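# Fork the loose switch onto the rack's yellow-taped rails

## Task

With the fork, carry the unscrewed switch onto the one pair of rack rails marked by yellow tape and slide it all the way in. The rack is loose: it must not tip beyond a slight amount, and it must finish in its original place.

## Robot and tools

Robot: one six-joint arm (Elite/UR-style chain: shoulder pan, shoulder lift, elbow, wrist 1, wrist 2, wrist 3). Its root sits at (0, 0, +0.094) m in the scene frame, slightly tilted. There is no gripper. A rigid steel lifting fork is bolted to the flange. It has two flat blades, 240 mm long, 30 mm wide, 8 mm thick, 110 mm apart. They point along the tool's own -y axis and carry load on faces looking along tool -z. With tool +z pointing straight down, the blades are level. Nothing grips the load; only gravity and friction keep it on. If the blade noses dip, the switch slides off. The tool point lies between the tines, halfway along the blades, on the load-bearing plane. Noses are 120 mm toward tool -y and the upright back legs 120 mm toward tool +y. A block about 10 cm long sticks out from the last joint axis toward fork -y. A heavier load makes the fork sag and tilt below the commanded pose. Compare reported with commanded pose and correct for it.

Frames: scene frame origin is on the table top below the base, +z up, +y to the left when facing +x. Reported positions are in metres, orientations as quat_wxyz, velocities in m/s and rad/s, all in the scene frame. They can be a few cm off, more at long reach.

Motion numbers: every moving argument is a row of 6 numbers, dx, dy, dz, rx, ry, rz, each in [-1, 1]. These are offsets, not poses. They count from the Hand target as it stands when the action or move begins, along scene-frame axes. 1.0 equals 0.6 m for dx, dy, dz and 180 degrees for the rotation vector rx, ry, rz, which turns about the Hand target's position. A translation longer than 1.0 gets shortened along its direction. There is only one arm, so each row is just these six numbers.

execute_actions(actions, cameras): actions is a list of actions. Each action is a table of up to 15 rows, one per 1/30 s step, 0.5 s per action. Every row in an action is measured from the action's starting Hand target, not from the row before. A short table keeps its last row until step 15. Repeating the same offset in a later action moves further. An empty actions list returns the state plus images, scene number and other normally omitted lines. cameras: a list of names (cam_head_left, cam_head_right, cam_wrist) or ["all"]; an unknown name invalidates the call.

move(target, speed, blend, blocking, cameras): a straight path for the tool point toward target. target is one 6-number offset row, or a list of up to 15 rows, all measured from the same starting Hand target. speed is in m/s, 0.002 to 3.2, default 0.25 (turns capped at twice that in rad/s); one value or one per target. blend (m) rounds corners in a list; 0 stops at each. blocking=false returns after about 0.5 s while motion continues. The path does not avoid obstacles, and it lags more at higher speed. Keep paths away from the arm's own base, which can flip its shoulder posture. The result adds a move: line. done means resting within 3 mm and 2 degrees. Other endings are off_target, moving, held (a check withheld steps or the clearance check halted it), or fault. limits=paced means the pose was clipped. Neither done nor off_target says anything about contact.

wait(seconds 0 to 10) lets the scene run; an active move keeps going. stop brakes a running move, needing some distance. zoom_image(camera, region [x0,y0,x1,y1], pixels, max 504 by 504) enlarges part of a camera's newest image. read_manual returns only licence text. finished_scene(scene) ends the scene for good; call it only once the switch sits fully in and stays.

Controller notes: commanded orientation is clipped to within 32 degrees of the measured one each step. Hand target is the last command after clipping, and the next offsets start there. The tool often stops short; waiting does not fix it, but a new command does, so send the remaining gap as an offset. To release a push, command back past the current tool point. Motion trails commands by about 0.15 s. Joint speed caps are 2.09, 2.62 and 3.14 rad/s.

Result lines: end_effector_position and quat, velocities (omitted when Joint velocities read within noise), Hand target, Joint positions in URDF order, and Joint torques. Torques are full drive outputs including gravity, offset and noisy; positive means toward larger joint angle.

Faults: contact torque at a joint limit (293, 293, 133, 49.8, 49.8, 49.8 N m) or an external force of about 150 N (plus or minus 25) halts the arm for 10 s. The arm is stiff, so aiming even slightly beyond a firm contact can trigger this. Motor heat builds from holding load, reaching out or pushing into unreachable poses. A MOTOR HOT line appears at 70 °C, and at 85 °C brakes lock for 30 to 60 s or more.

Cameras: cam_head_left and cam_head_right (fixed, on one bar) and cam_wrist, each 672x504. Calibration is given in OpenCV form, accurate to a few mm near the image centre.

Avoid: tipping or shifting the unfastened rack, dropping the switch or letting it fall off the table, fast impacts, hard pushes, and any arm stop. Approach the rails slowly with level blades, and push in gently.

Each tool is called after "Call:" by a JSON object that holds its "api" and its "payload", one argument or row to a line.

## Session

Call:
{"api": "execute_actions", "payload": {
  "actions": []
}}

Scene clock: 0.00 s.
end_effector_position=(+0.6600, +0.2529, +0.3169) end_effector_quat_wxyz=(+0.049, +0.971, +0.235, +0.002)
Joint positions: [3.144 -1.402 1.911 -2.097 -1.658 1.049]
Joint velocities: within noise
Joint torques (N m): no reading
Hand target: +0.6600, +0.2529, +0.3169; +0.049, +0.971, +0.235, +0.002

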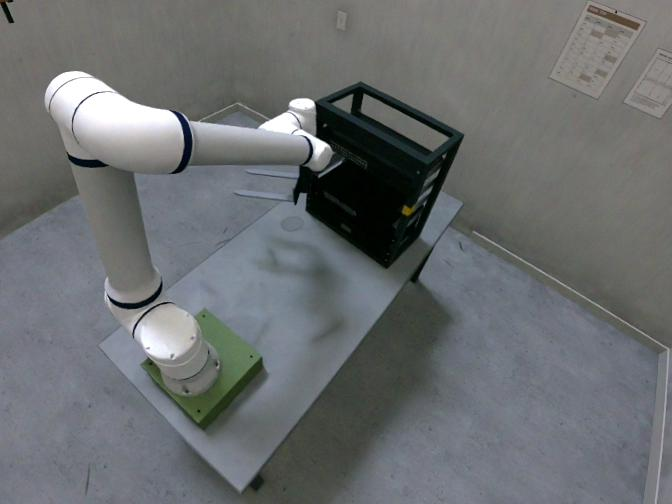

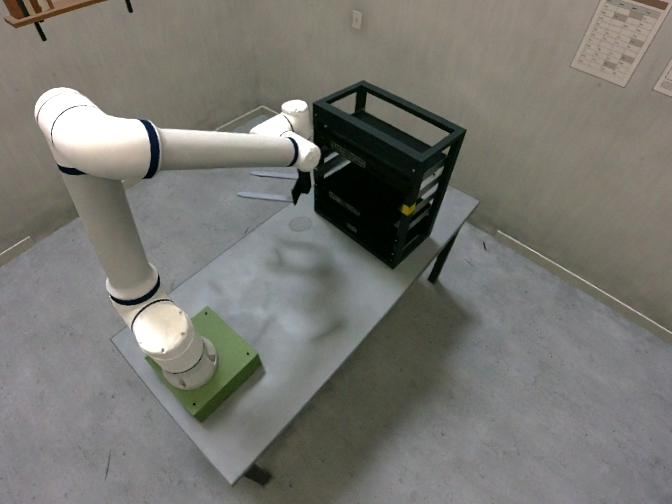

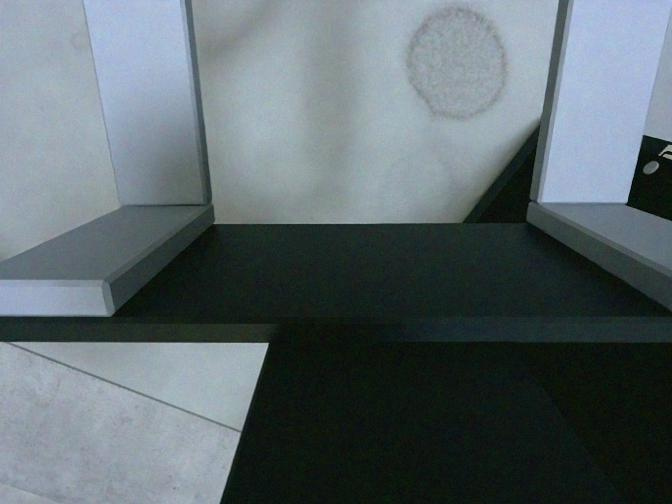

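Call:
{"api": "zoom_image", "payload": {
  "camera": "cam_head_left",
  "region": [280, 70, 480, 280]
}}

Call:
{"api": "zoom_image", "payload": {
  "camera": "cam_head_right",
  "region": [280, 70, 480, 280]
}}

Scaled by 2.400.

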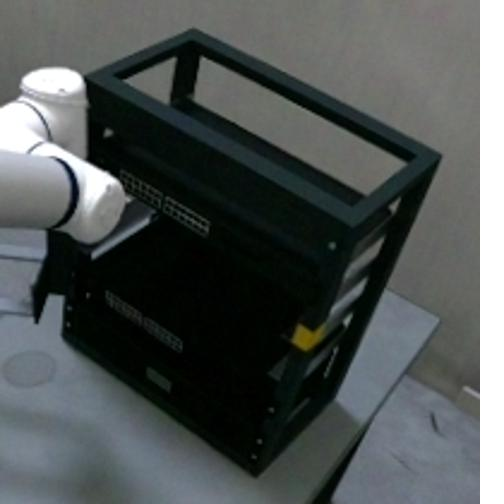

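Scaled by 2.400.

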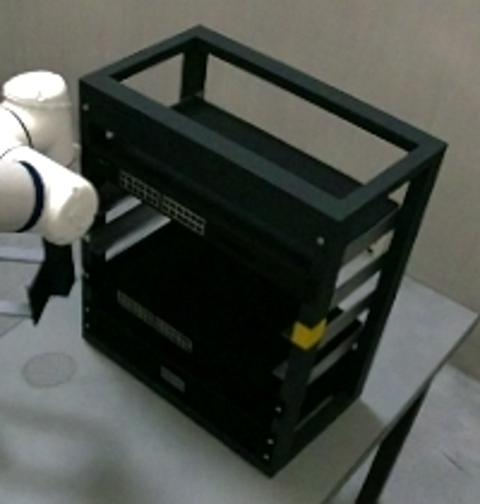

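Call:
{"api": "zoom_image", "payload": {
  "camera": "cam_head_right",
  "region": [305, 130, 405, 230]
}}

Call:
{"api": "zoom_image", "payload": {
  "camera": "cam_head_right",
  "region": [385, 130, 475, 220]
}}

Call:
{"api": "zoom_image", "payload": {
  "camera": "cam_head_right",
  "region": [310, 80, 470, 190]
}}

Call:
{"api": "zoom_image", "payload": {
  "camera": "cam_head_right",
  "region": [310, 200, 410, 280]
}}

Scaled by 5.040.

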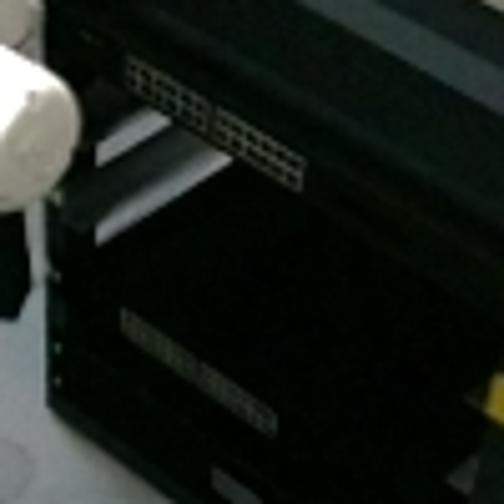

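Scaled by 5.600.

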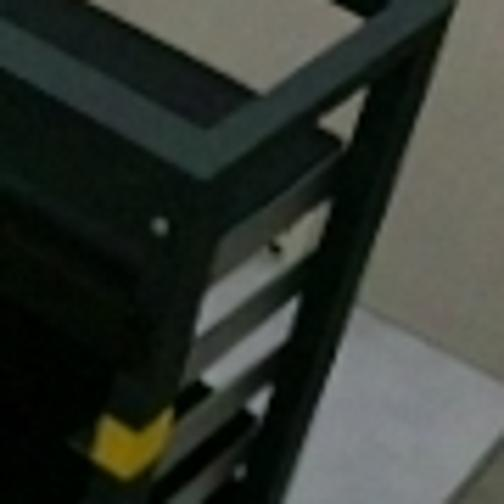

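Scaled by 3.150.

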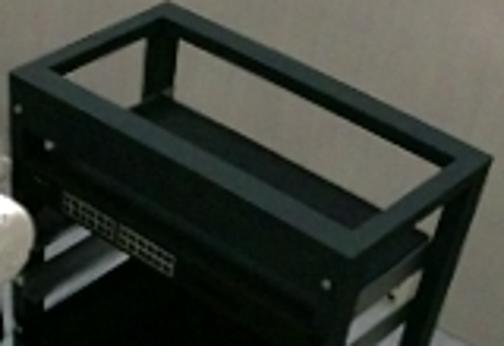

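Scaled by 5.040.

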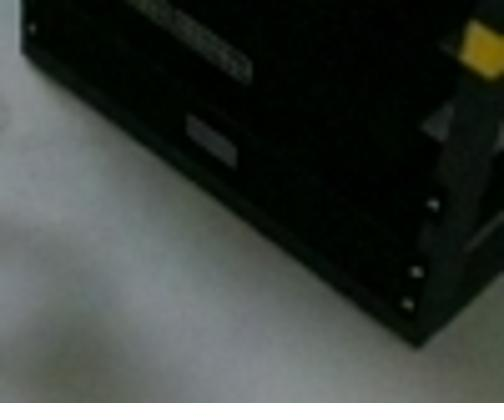

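Call:
{"api": "move", "payload": {
  "target": [-0.1, -0.42, 0.1, 0, -0.5, 0],
  "speed": 0.4,
  "cameras": ["all"]
}}

Scene clock: 48.10 s.
end_effector_position=(+0.6000, +0.0009, +0.3769) end_effector_quat_wxyz=(+0.201, +0.685, +0.132, +0.688)
Joint positions: [2.245 -1.292 2.701 -4.57 -0.722 1.116]
Joint torques (N m): [-20.52 -24.63 -31.23 -5.62 1.57 4.73]
Hand target: +0.6000, +0.0009, +0.3769; +0.201, +0.685, +0.132, +0.688
Off the commanded pose: 0.000 m, 0 deg.
move: done
camera_calibration:
cam_wrist: T_world_to_cam=[[0.0450846, 0.442924, 0.895425, -0.3554], [-0.434632, -0.79836, 0.416794, -0.024208], [0.899479, -0.407971, 0.156515, -0.503843], [0, 0, 0, 1]] pos_world=[0.458698, -0.0674652, 0.407183]

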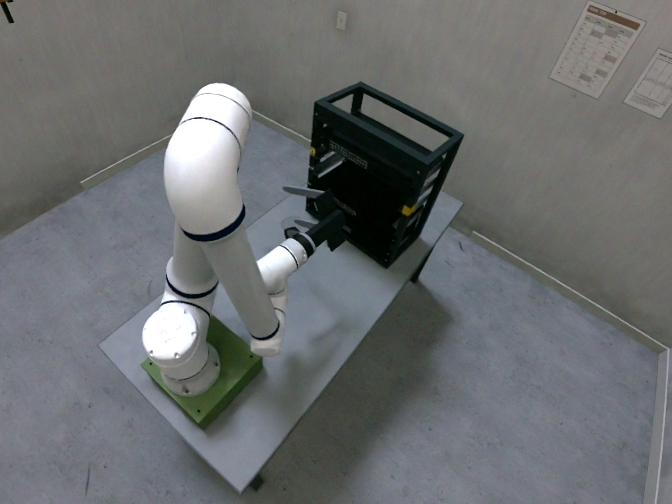

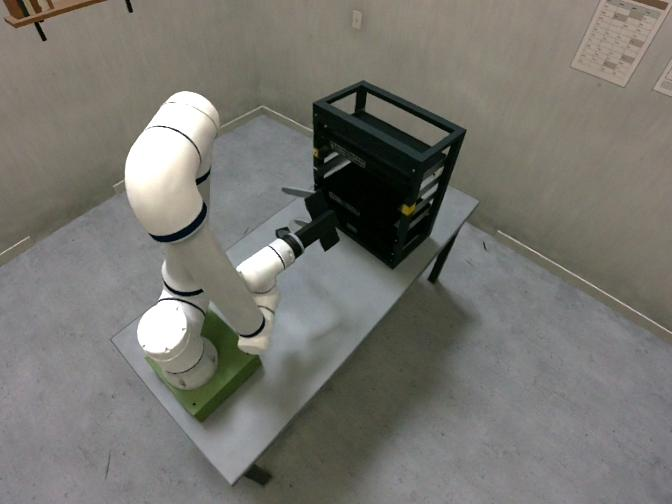

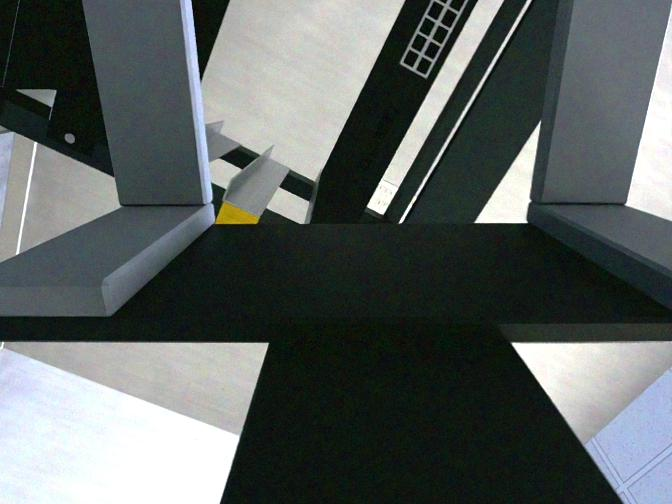

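Call:
{"api": "zoom_image", "payload": {
  "camera": "cam_wrist",
  "region": [190, 0, 560, 240]
}}

Call:
{"api": "move", "payload": {
  "target": [-0.1, 0.3, 0.08, 0, 0, 0],
  "speed": 0.4,
  "cameras": ["all"]
}}

Call:
{"api": "zoom_image", "payload": {
  "camera": "cam_wrist",
  "region": [190, 0, 560, 240]
}}

Call:
{"api": "zoom_image", "payload": {
  "camera": "cam_head_left",
  "region": [300, 90, 450, 270]
}}

Call:
{"api": "move", "payload": {
  "target": [0, 0, -0.28, 0, 0, 0],
  "speed": 0.4,
  "cameras": ["all"]
}}

Call:
{"api": "zoom_image", "payload": {
  "camera": "cam_wrist",
  "region": [190, 0, 560, 240]
}}

Scaled by 1.362.

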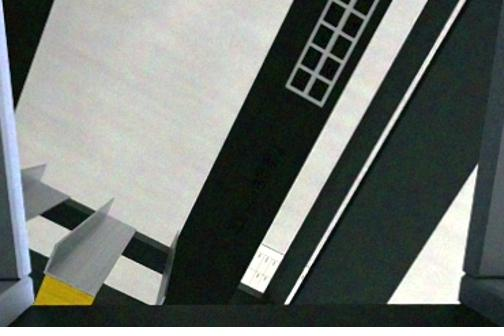

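Scene clock: 58.80 s.
end_effector_position=(+0.5400, +0.1809, +0.4248) end_effector_quat_wxyz=(+0.201, +0.685, +0.132, +0.688)
Joint positions: [2.694 -1.602 2.827 -4.38 -1.171 1.107]
Joint torques (N m): [10.99 -34.94 -48.81 -4.03 -2.75 -0.85]
Hand target: +0.5400, +0.1809, +0.4249; +0.201, +0.685, +0.132, +0.688
Off the commanded pose: 0.000 m, 0 deg.
move: done
camera_calibration:
cam_wrist: T_world_to_cam=[[0.0447876, 0.442833, 0.895485, -0.475166], [-0.434642, -0.79846, 0.416591, 0.0734815], [0.899489, -0.407874, 0.156713, -0.384082], [0, 0, 0, 1]] pos_world=[0.398697, 0.112434, 0.455083]

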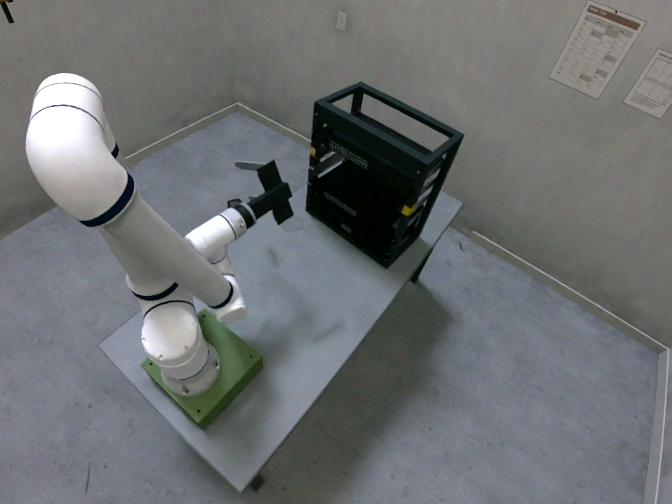

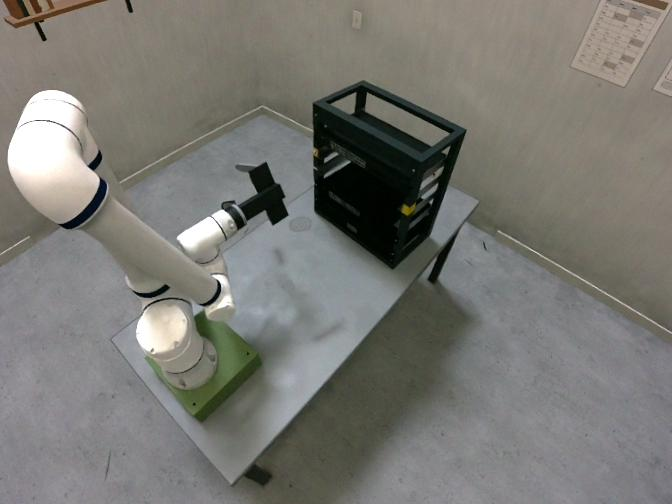

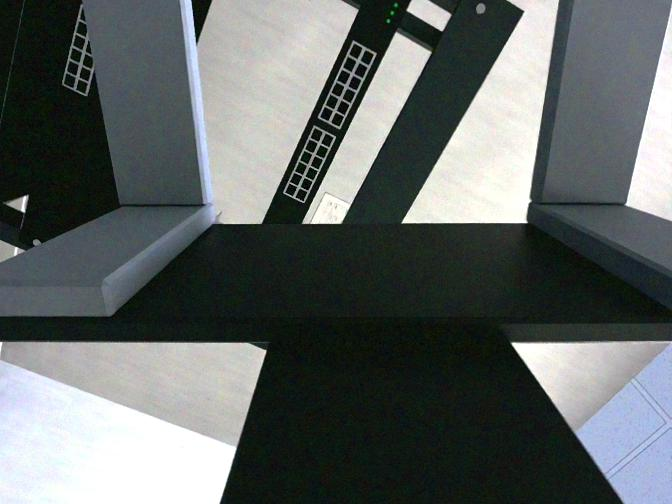

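Scaled by 1.362.

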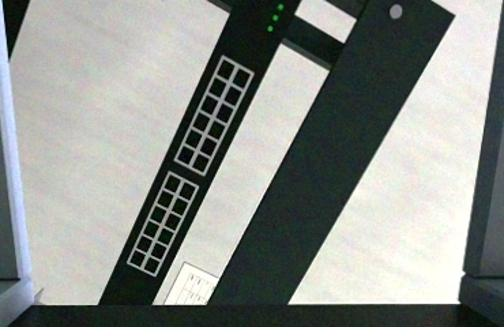

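Scaled by 2.800.

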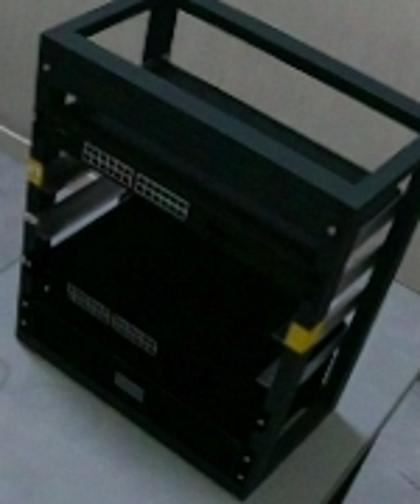

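Scene clock: 59.57 s.
end_effector_position=(+0.5394, +0.1810, +0.4096) end_effector_quat_wxyz=(+0.201, +0.687, +0.133, +0.685)
Joint positions: [2.694 -1.537 2.837 -4.45 -1.171 1.103]
Joint torques (N m): [-17.54 -38.24 -42.78 -3.65 1.72 4.69]
Hand target: +0.5394, +0.1809, +0.4097; +0.201, +0.687, +0.133, +0.685 (not the last commanded pose)
Off the commanded pose: 0.153 m, 0 deg.
move: held (a check stopped the path); limits=held
pose unreachable: on one or more control steps of this call, first in action 0 (counted from 0), an arm could not follow its commanded pose, so it was not sent that pose on those steps. It may still have moved: this result reports where it is.
cause: moving toward the commanded pose would bring two parts of the arm too close to each other (joints 3 (elbow) to 5 (wrist 2) lie between them).
camera_calibration:
cam_wrist: T_world_to_cam=[[0.0502929, 0.444283, 0.894474, -0.464396], [-0.432124, -0.797756, 0.42054, 0.076529], [0.900411, -0.407673, 0.151863, -0.379807], [0, 0, 0, 1]] pos_world=[0.398408, 0.112537, 0.440886]

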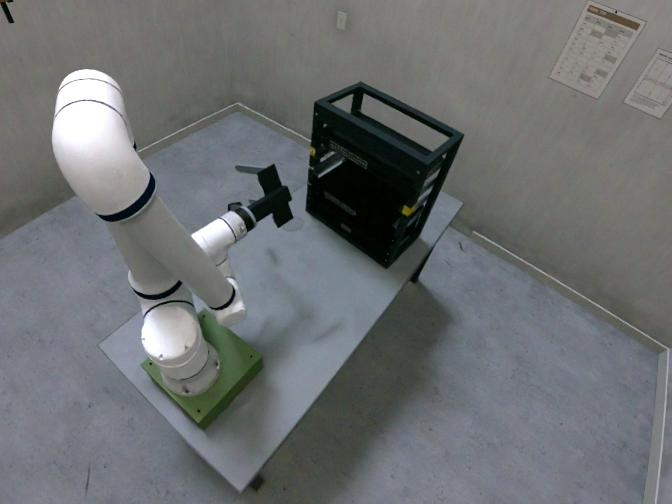

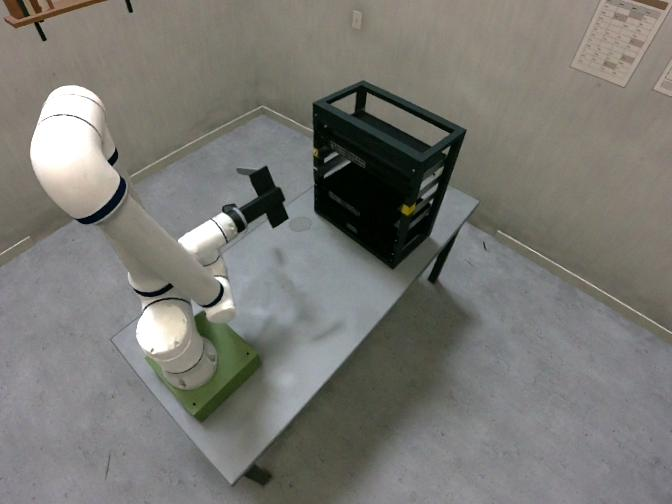

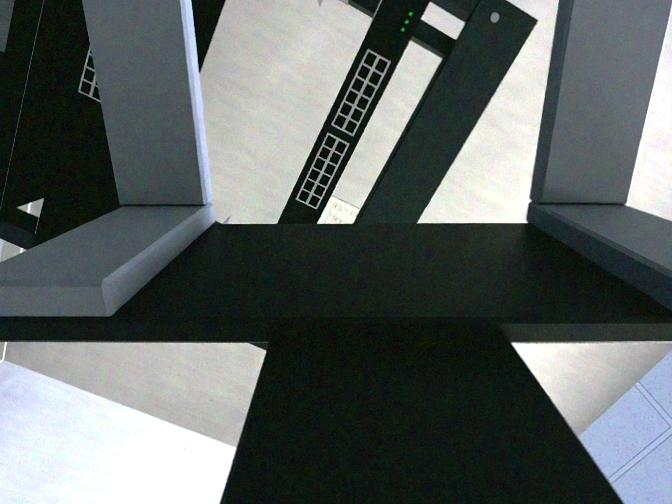

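Scaled by 1.362.

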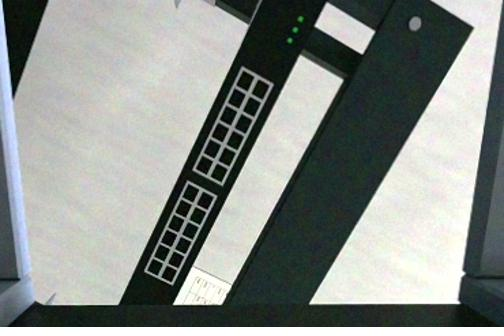

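Call:
{"api": "move", "payload": {
  "target": [-0.0, 0.26, 0.05, 0, 0, 0],
  "speed": 0.4,
  "cameras": ["cam_wrist"]
}}

Call:
{"api": "zoom_image", "payload": {
  "camera": "cam_wrist",
  "region": [190, 0, 560, 240]
}}

Call:
{"api": "move", "payload": {
  "target": [0.1, -1.0, 0, 0, 0, 0],
  "speed": 0.5,
  "cameras": ["cam_wrist"]
}}

Call:
{"api": "zoom_image", "payload": {
  "camera": "cam_wrist",
  "region": [190, 0, 560, 240]
}}

Scene clock: 66.73 s.
end_effector_position=(+0.5394, +0.3369, +0.4397) end_effector_quat_wxyz=(+0.201, +0.687, +0.133, +0.685)
Joint positions: [3.392 -1.507 2.644 -4.287 -1.869 1.097]
Joint torques (N m): [10.74 -22.03 -56.3 -4.73 -2.49 -0.88]
Hand target: +0.5394, +0.3369, +0.4397; +0.201, +0.687, +0.133, +0.685
Off the commanded pose: 0.000 m, 0 deg.
move: done
camera_calibration:
cam_wrist: T_world_to_cam=[[0.0502167, 0.444233, 0.894503, -0.560464], [-0.432055, -0.797827, 0.420477, 0.188304], [0.900448, -0.407589, 0.151869, -0.320846], [0, 0, 0, 1]] pos_world=[0.398408, 0.268437, 0.470886]
Images, in order (width x height): cam_wrist 672x504.

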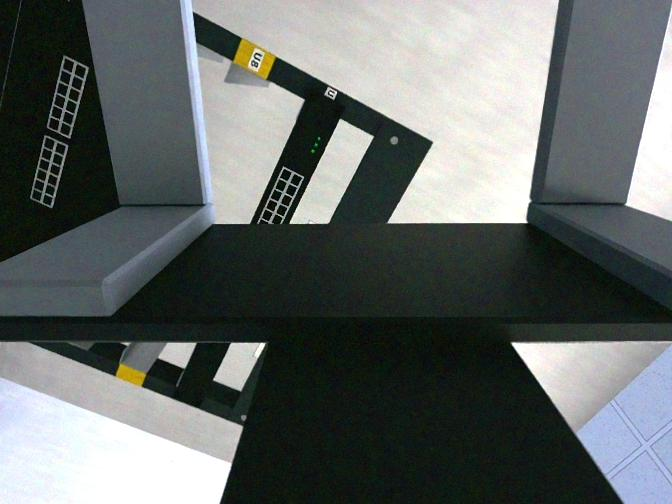

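Scaled by 1.362.

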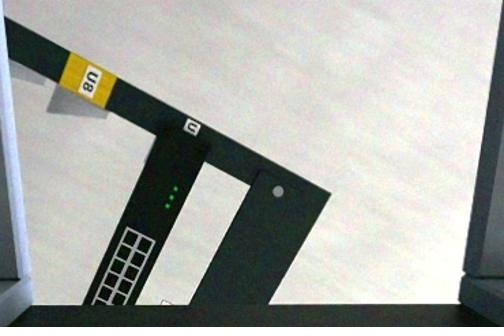

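Scene clock: 68.80 s.
end_effector_position=(+0.5994, -0.2629, +0.4397) end_effector_quat_wxyz=(+0.201, +0.687, +0.133, +0.685)
Joint positions: [1.909 -1.295 2.366 -4.231 -0.386 1.117]
Joint torques (N m): [-21.72 -41.7 -53.06 -3.25 1.79 4.74]
Hand target: +0.5994, -0.2631, +0.4397; +0.201, +0.687, +0.133, +0.685
Off the commanded pose: 0.000 m, 0 deg.
move: done
camera_calibration:
cam_wrist: T_world_to_cam=[[0.0503506, 0.444297, 0.894464, -0.297177], [-0.432194, -0.797706, 0.420564, -0.264251], [0.900374, -0.407758, 0.151858, -0.619246], [0, 0, 0, 1]] pos_world=[0.458308, -0.331262, 0.470985]
Images, in order (width x height): cam_wrist 672x504.

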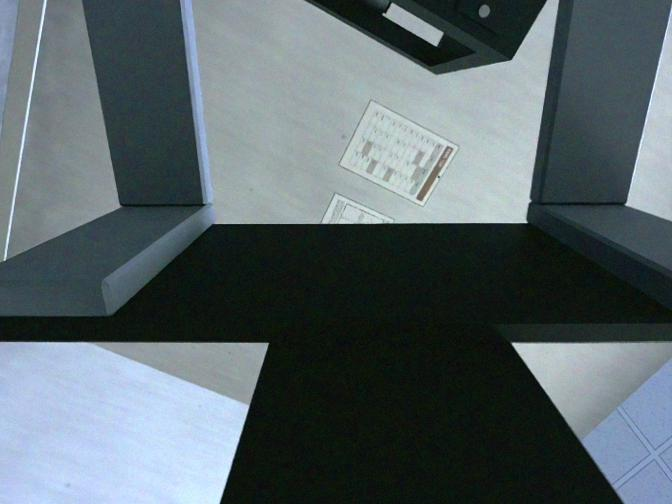

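Scaled by 1.362.

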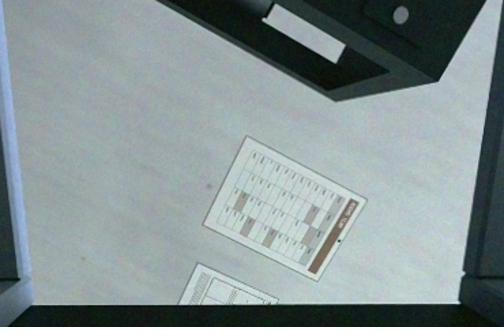

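Call:
{"api": "move", "payload": {
  "target": [
    [0, 0.439, 0.05, 0, 0.5, 0],
    [0, 0.439, -0.033, 0.5066, 0.2767, -0.4688]
  ],
  "speed": 0.45,
  "blend": [0.03, 0],
  "cameras": ["all"]
}}

Call:
{"api": "zoom_image", "payload": {
  "camera": "cam_head_left",
  "region": [295, 70, 395, 145]
}}

Call:
{"api": "zoom_image", "payload": {
  "camera": "cam_head_left",
  "region": [295, 145, 395, 220]
}}

Call:
{"api": "zoom_image", "payload": {
  "camera": "cam_head_left",
  "region": [370, 120, 470, 195]
}}

Call:
{"api": "zoom_image", "payload": {
  "camera": "cam_head_left",
  "region": [360, 195, 460, 270]
}}

Call:
{"api": "zoom_image", "payload": {
  "camera": "cam_head_right",
  "region": [295, 70, 395, 145]
}}

Call:
{"api": "zoom_image", "payload": {
  "camera": "cam_head_right",
  "region": [295, 145, 395, 220]
}}

Call:
{"api": "zoom_image", "payload": {
  "camera": "cam_head_right",
  "region": [370, 120, 470, 195]
}}

Call:
{"api": "zoom_image", "payload": {
  "camera": "cam_head_right",
  "region": [360, 195, 460, 270]
}}

Scene clock: 96.73 s.
end_effector_position=(+0.5994, +0.0003, +0.4199) end_effector_quat_wxyz=(+0.000, +0.707, -0.707, +0.000)
Joint positions: [2.782 -1.988 2.232 -1.8 -1.57 2.735]
Joint torques (N m): [9.42 -5.78 -75.83 -10.19 -1.71 3.63]
Hand target: +0.5994, +0.0003, +0.4199; +0.000, +0.707, -0.707, +0.000
Off the commanded pose: 0.000 m, 0 deg.
move: done
camera_calibration:
cam_wrist: T_world_to_cam=[[-0.0127103, -0.999576, -0.0261811, 0.0284544], [-0.938022, 0.0028503, 0.346565, 0.288075], [-0.346344, 0.0289634, -0.93766, 0.695735], [0, 0, 0, 1]] pos_world=[0.511546, 0.00747036, 0.553271]

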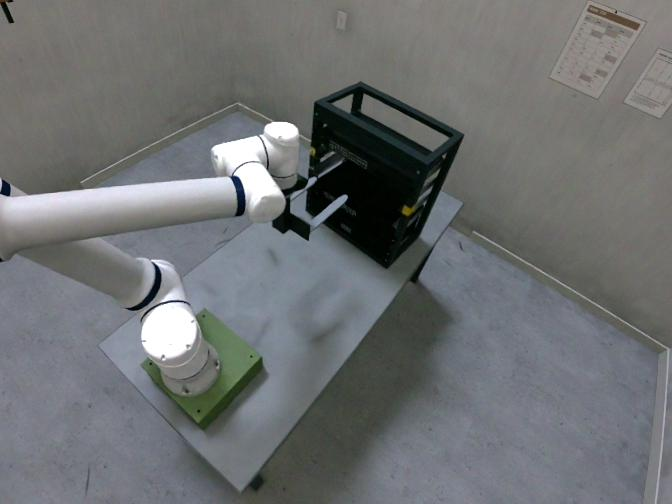

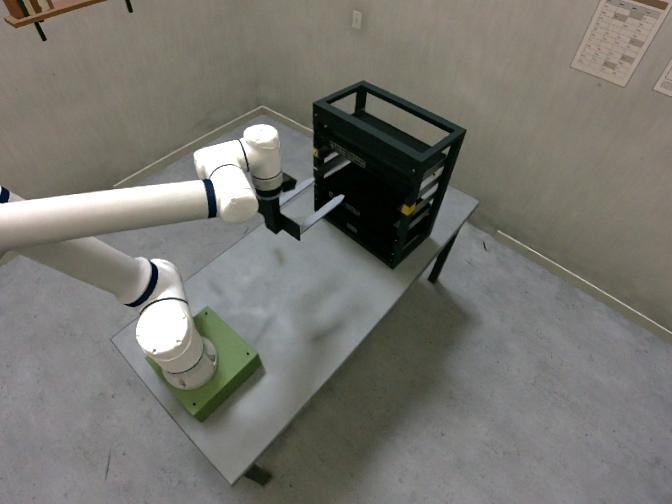

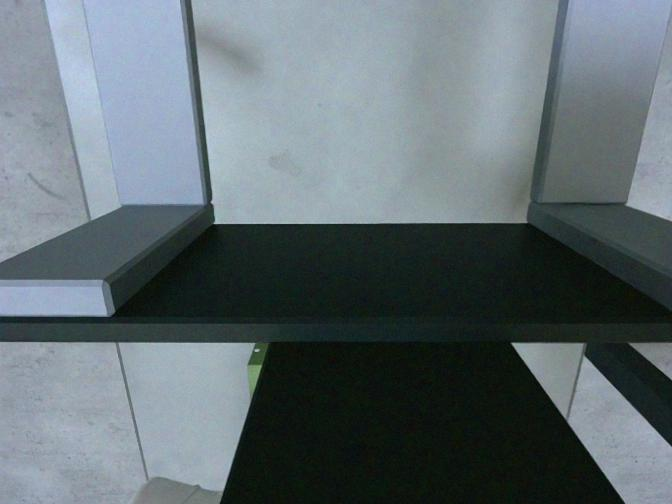

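Scaled by 5.040.

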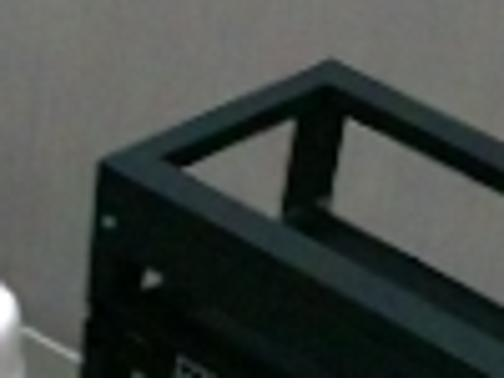

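Scaled by 5.040.

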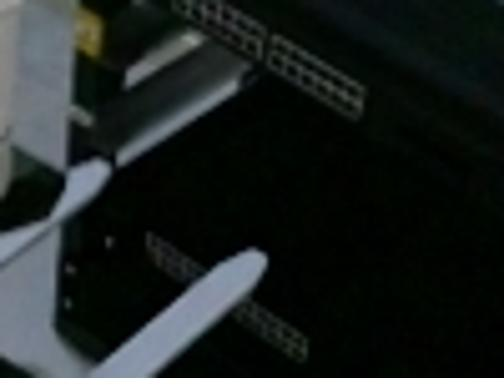

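Scaled by 5.040.

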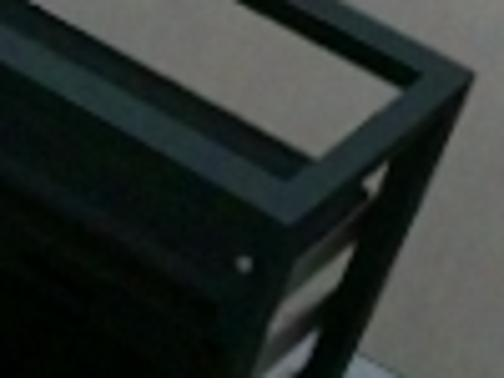

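Scaled by 5.040.

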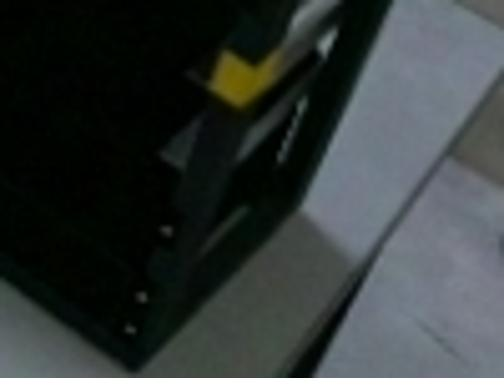

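Scaled by 5.040.

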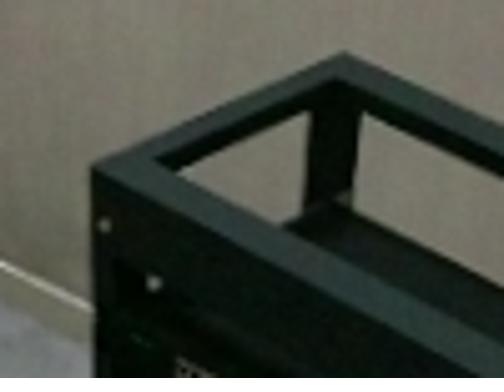

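Scaled by 5.040.

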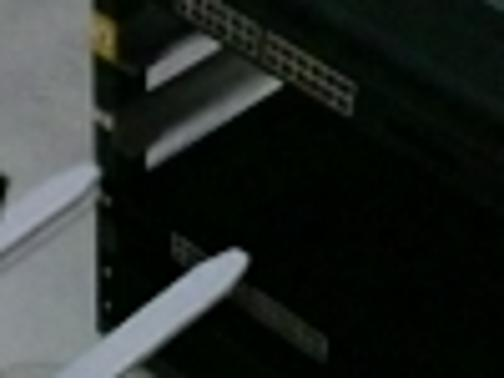

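Scaled by 5.040.

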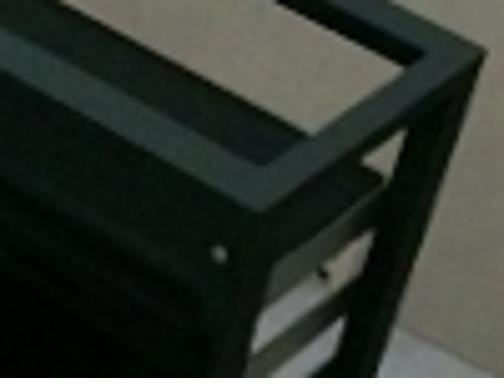

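Scaled by 5.040.

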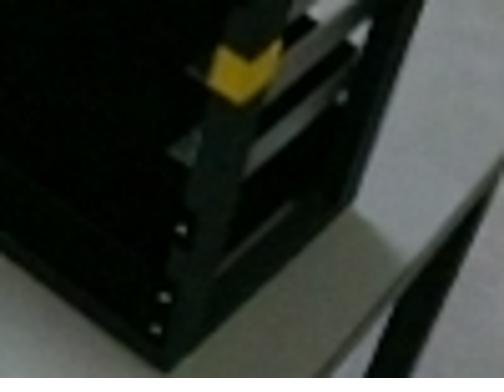

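Call:
{"api": "move", "payload": {
  "target": [0.192, -0.0148, -0.0083, 0, 0, -0.0267],
  "speed": 0.25,
  "cameras": ["all"]
}}

Call:
{"api": "zoom_image", "payload": {
  "camera": "cam_head_left",
  "region": [295, 100, 425, 200]
}}

Call:
{"api": "zoom_image", "payload": {
  "camera": "cam_head_right",
  "region": [295, 100, 425, 200]
}}

Scene clock: 188.47 s.
end_effector_position=(+0.7145, -0.0086, +0.4149) end_effector_quat_wxyz=(+0.000, +0.677, -0.736, +0.000)
Joint positions: [2.873 -1.754 2.087 -1.89 -1.569 2.911]
Joint torques (N m): [10.78 -28.94 -98.88 -10.35 -2.07 3.31]
Hand target: +0.7146, -0.0086, +0.4149; +0.000, +0.677, -0.736, +0.000
Off the commanded pose: 0.000 m, 0 deg.
move: done
camera_calibration:
cam_wrist: T_world_to_cam=[[-0.0966317, -0.994976, -0.0261704, 0.0809402], [-0.934448, 0.0816363, 0.346616, 0.395858], [-0.342738, 0.0579489, -0.937642, 0.72881], [0, 0, 0, 1]] pos_world=[0.627521, 0.00598339, 0.548271]

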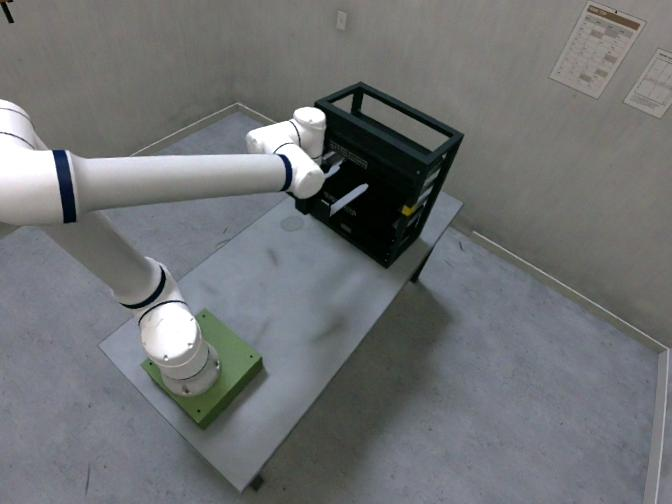

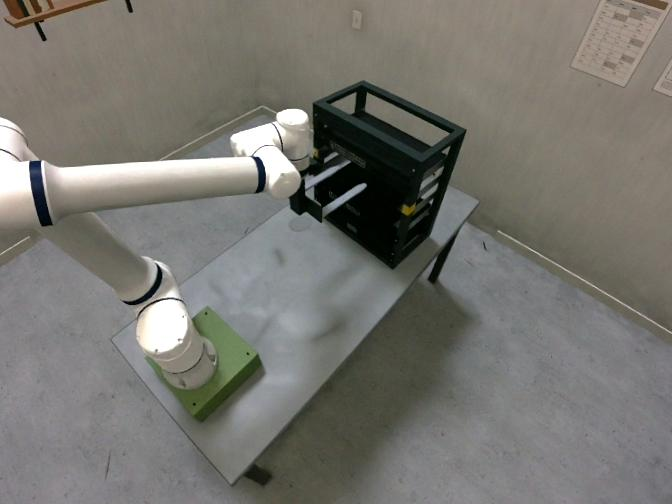

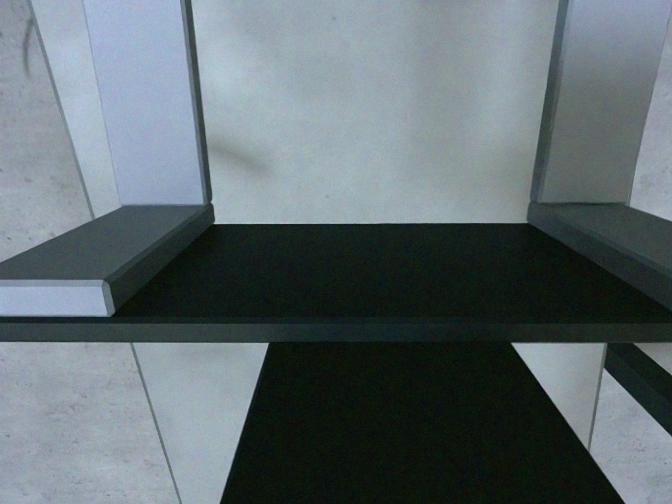

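Scaled by 3.877.

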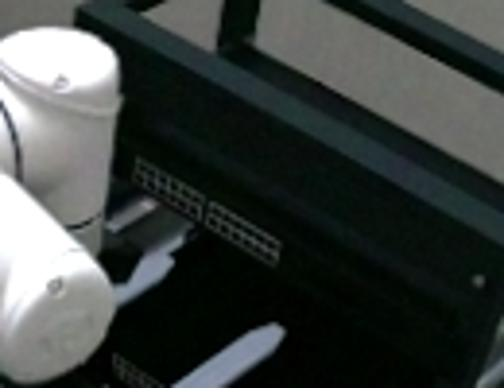

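Scaled by 3.877.

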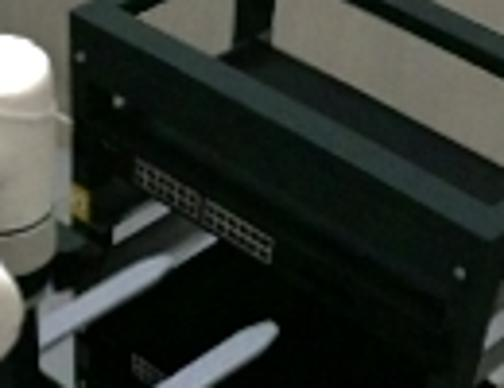

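Call:
{"api": "move", "payload": {
  "target": [0.3155, -0.0265, 0, 0, 0, 0],
  "speed": 0.15,
  "cameras": ["all"]
}}

Call:
{"api": "zoom_image", "payload": {
  "camera": "cam_head_left",
  "region": [295, 80, 425, 200]
}}

Call:
{"api": "zoom_image", "payload": {
  "camera": "cam_head_right",
  "region": [295, 80, 425, 200]
}}

Scene clock: 202.60 s.
end_effector_position=(+0.9038, -0.0244, +0.4149) end_effector_quat_wxyz=(+0.000, +0.677, -0.736, +0.000)
Joint positions: [2.932 -1.429 1.774 -1.902 -1.568 2.97]
Joint torques (N m): [9.98 -60.92 -97.91 -5.23 -1.33 3.23]
Hand target: +0.9039, -0.0245, +0.4149; +0.000, +0.677, -0.736, +0.000
Off the commanded pose: 0.000 m, 0 deg.
move: done
camera_calibration:
cam_wrist: T_world_to_cam=[[-0.0967251, -0.994968, -0.0261369, 0.0834704], [-0.934439, 0.0817355, 0.346617, 0.57404], [-0.342736, 0.0579499, -0.937643, 0.794611], [0, 0, 0, 1]] pos_world=[0.816821, -0.00991665, 0.548271]

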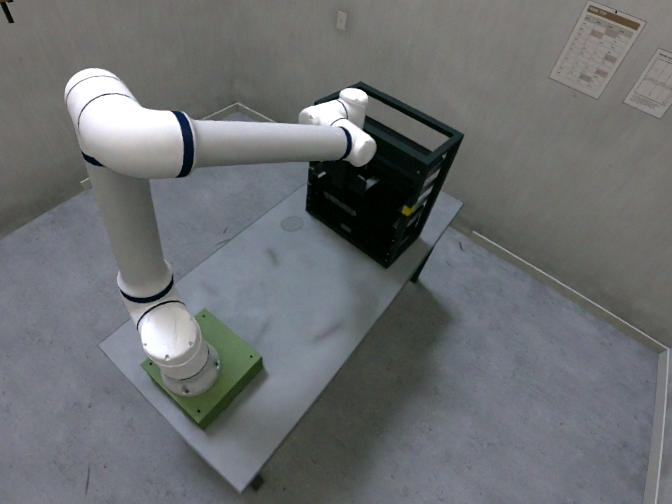

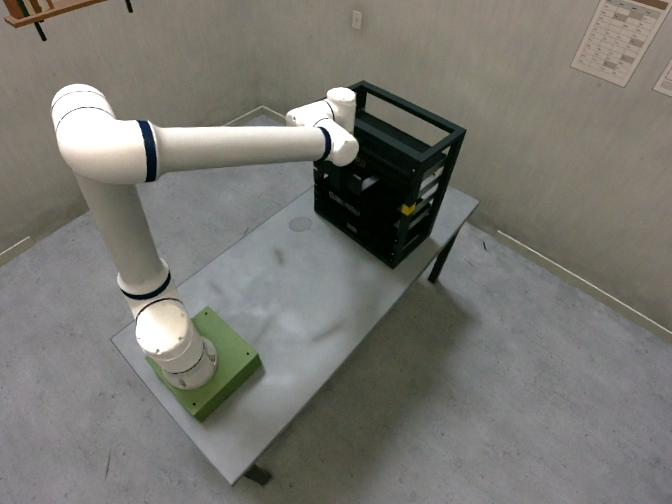

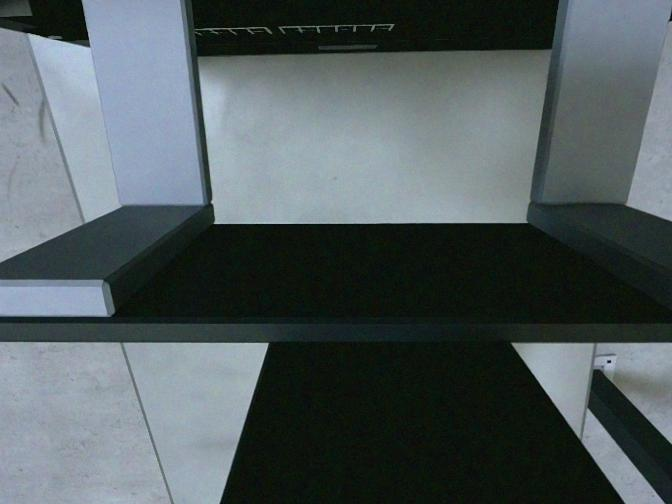

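Scaled by 3.877.

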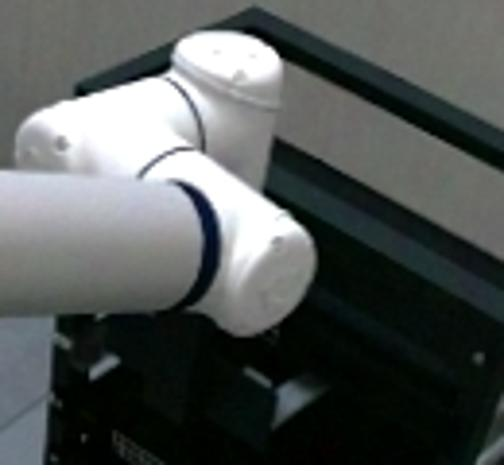

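Scaled by 3.877.

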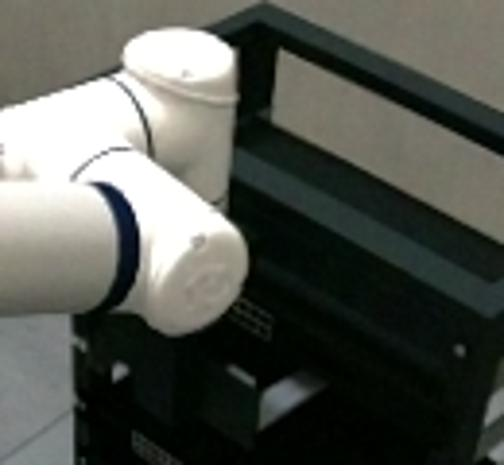

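Call:
{"api": "zoom_image", "payload": {
  "camera": "cam_wrist",
  "region": [190, 0, 370, 120]
}}

Call:
{"api": "zoom_image", "payload": {
  "camera": "cam_wrist",
  "region": [370, 0, 550, 120]
}}

Call:
{"api": "zoom_image", "payload": {
  "camera": "cam_wrist",
  "region": [0, 0, 180, 120]
}}

Scaled by 2.800.

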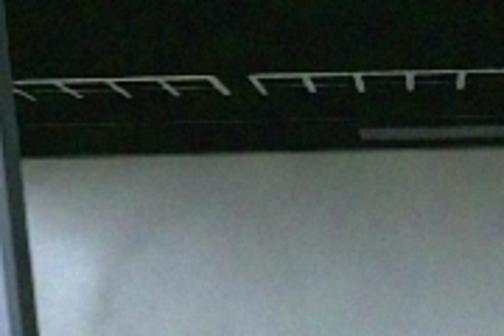

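Scaled by 2.800.

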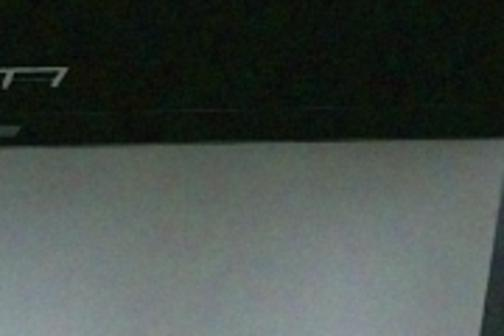

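Scaled by 2.800.

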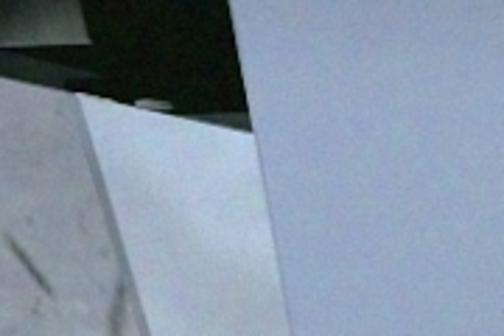

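Call:
{"api": "move", "payload": {
  "target": [0, 0, 0.02, 0, 0, 0],
  "speed": 0.08
}}

Call:
{"api": "move", "payload": {
  "target": [0, 0, 0.0083, 0, 0, 0],
  "speed": 0.03
}}

Call:
{"api": "move", "payload": {
  "target": [0, 0, 0.0083, 0, 0, 0],
  "speed": 0.03
}}

Call:
{"api": "move", "payload": {
  "target": [0, 0, 0.0067, 0, 0, 0],
  "speed": 0.03,
  "cameras": ["all"]
}}

Scene clock: 216.83 s.
end_effector_position=(+0.9039, -0.0244, +0.4267) end_effector_quat_wxyz=(+0.000, +0.677, -0.736, +0.000)
Joint positions: [2.932 -1.434 1.759 -1.881 -1.568 2.97]
Joint torques (N m): [-3.45 -89.82 -99.13 -5.23 -1.33 0.43]
Hand target: +0.9039, -0.0245, +0.4269; +0.000, +0.677, -0.736, +0.000
Off the commanded pose: 0.000 m, 0 deg.
move: done

Scene clock: 217.53 s.
end_effector_position=(+0.9039, -0.0245, +0.4317) end_effector_quat_wxyz=(+0.000, +0.677, -0.736, +0.000)
Joint positions: [2.932 -1.437 1.753 -1.872 -1.568 2.97]
Joint torques (N m): [-15.02 -89.6 -99.04 -5.25 -1.56 -1.43]
Hand target: +0.9039, -0.0245, +0.4319; +0.000, +0.677, -0.736, +0.000
Off the commanded pose: 0.000 m, 0 deg.
move: done

Scene clock: 218.23 s.
end_effector_position=(+0.9039, -0.0245, +0.4366) end_effector_quat_wxyz=(+0.000, +0.677, -0.736, +0.000)
Joint positions: [2.932 -1.439 1.746 -1.863 -1.568 2.97]
Joint torques (N m): [-16.07 -89.94 -98.34 -5.12 -1.35 -1.63]
Hand target: +0.9039, -0.0245, +0.4369; +0.000, +0.677, -0.736, +0.000
Off the commanded pose: 0.000 m, 0 deg.
move: done

Scene clock: 218.93 s.
end_effector_position=(+0.9039, -0.0245, +0.4407) end_effector_quat_wxyz=(+0.000, +0.677, -0.736, +0.000)
Joint positions: [2.932 -1.441 1.741 -1.856 -1.568 2.97]
Joint torques (N m): [-18.02 -105.3 -120.1 -11.3 -1.47 -1.61]
Hand target: +0.9039, -0.0245, +0.4409; +0.000, +0.677, -0.736, +0.000
Off the commanded pose: 0.000 m, 0 deg.
move: done
camera_calibration:
cam_wrist: T_world_to_cam=[[-0.096733, -0.994967, -0.0261243, 0.0841608], [-0.934406, 0.0817418, 0.346705, 0.565241], [-0.342825, 0.0579485, -0.93761, 0.818831], [0, 0, 0, 1]] pos_world=[0.817021, -0.00991665, 0.573971]

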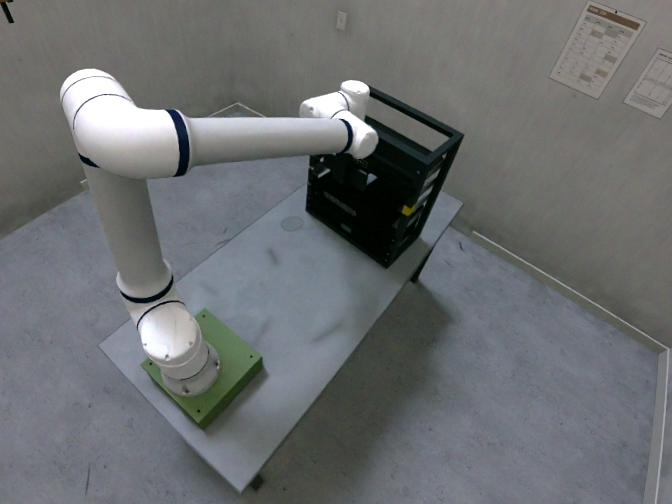

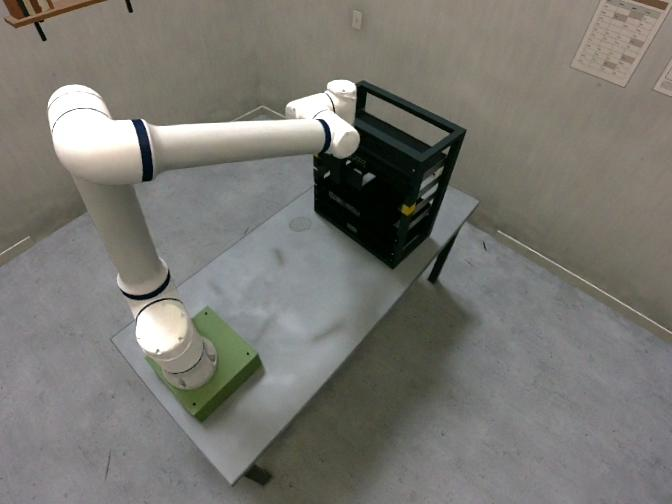

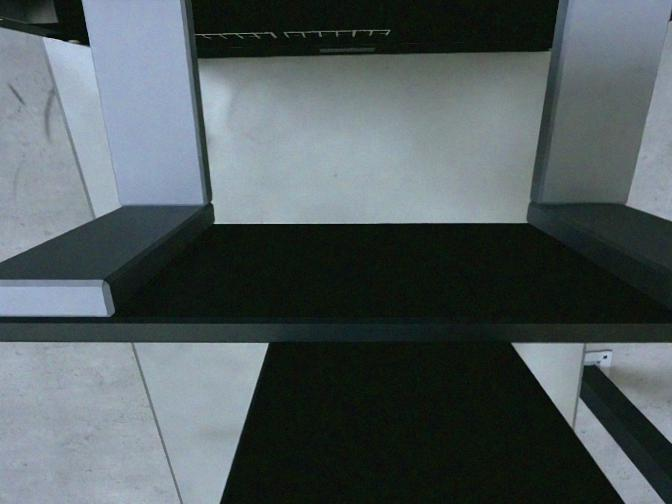

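Call:
{"api": "move", "payload": {
  "target": [0, 0, 0.005, 0, 0, 0],
  "speed": 0.03
}}

Call:
{"api": "move", "payload": {
  "target": [0, 0, 0.005, 0, 0, 0],
  "speed": 0.03
}}

Scene clock: 222.40 s.
end_effector_position=(+0.9039, -0.0245, +0.4437) end_effector_quat_wxyz=(+0.000, +0.677, -0.736, +0.000)
Joint positions: [2.932 -1.443 1.737 -1.851 -1.568 2.97]
Joint torques (N m): [-18.39 -126.32 -142.6 -18.61 1.76 -1.68]
Hand target: +0.9039, -0.0245, +0.4439; +0.000, +0.677, -0.736, +0.000
Off the commanded pose: 0.000 m, 0 deg.
move: done

Scene clock: 223.10 s.
end_effector_position=(+0.9039, -0.0245, +0.4467) end_effector_quat_wxyz=(+0.000, +0.677, -0.736, +0.000)
Joint positions: [2.932 -1.444 1.733 -1.846 -1.568 2.97]
Joint torques (N m): [-20.08 -125.79 -143.12 -18.99 2.79 -1.86]
Hand target: +0.9039, -0.0245, +0.4469; +0.000, +0.677, -0.736, +0.000
Off the commanded pose: 0.000 m, 0 deg.
move: done


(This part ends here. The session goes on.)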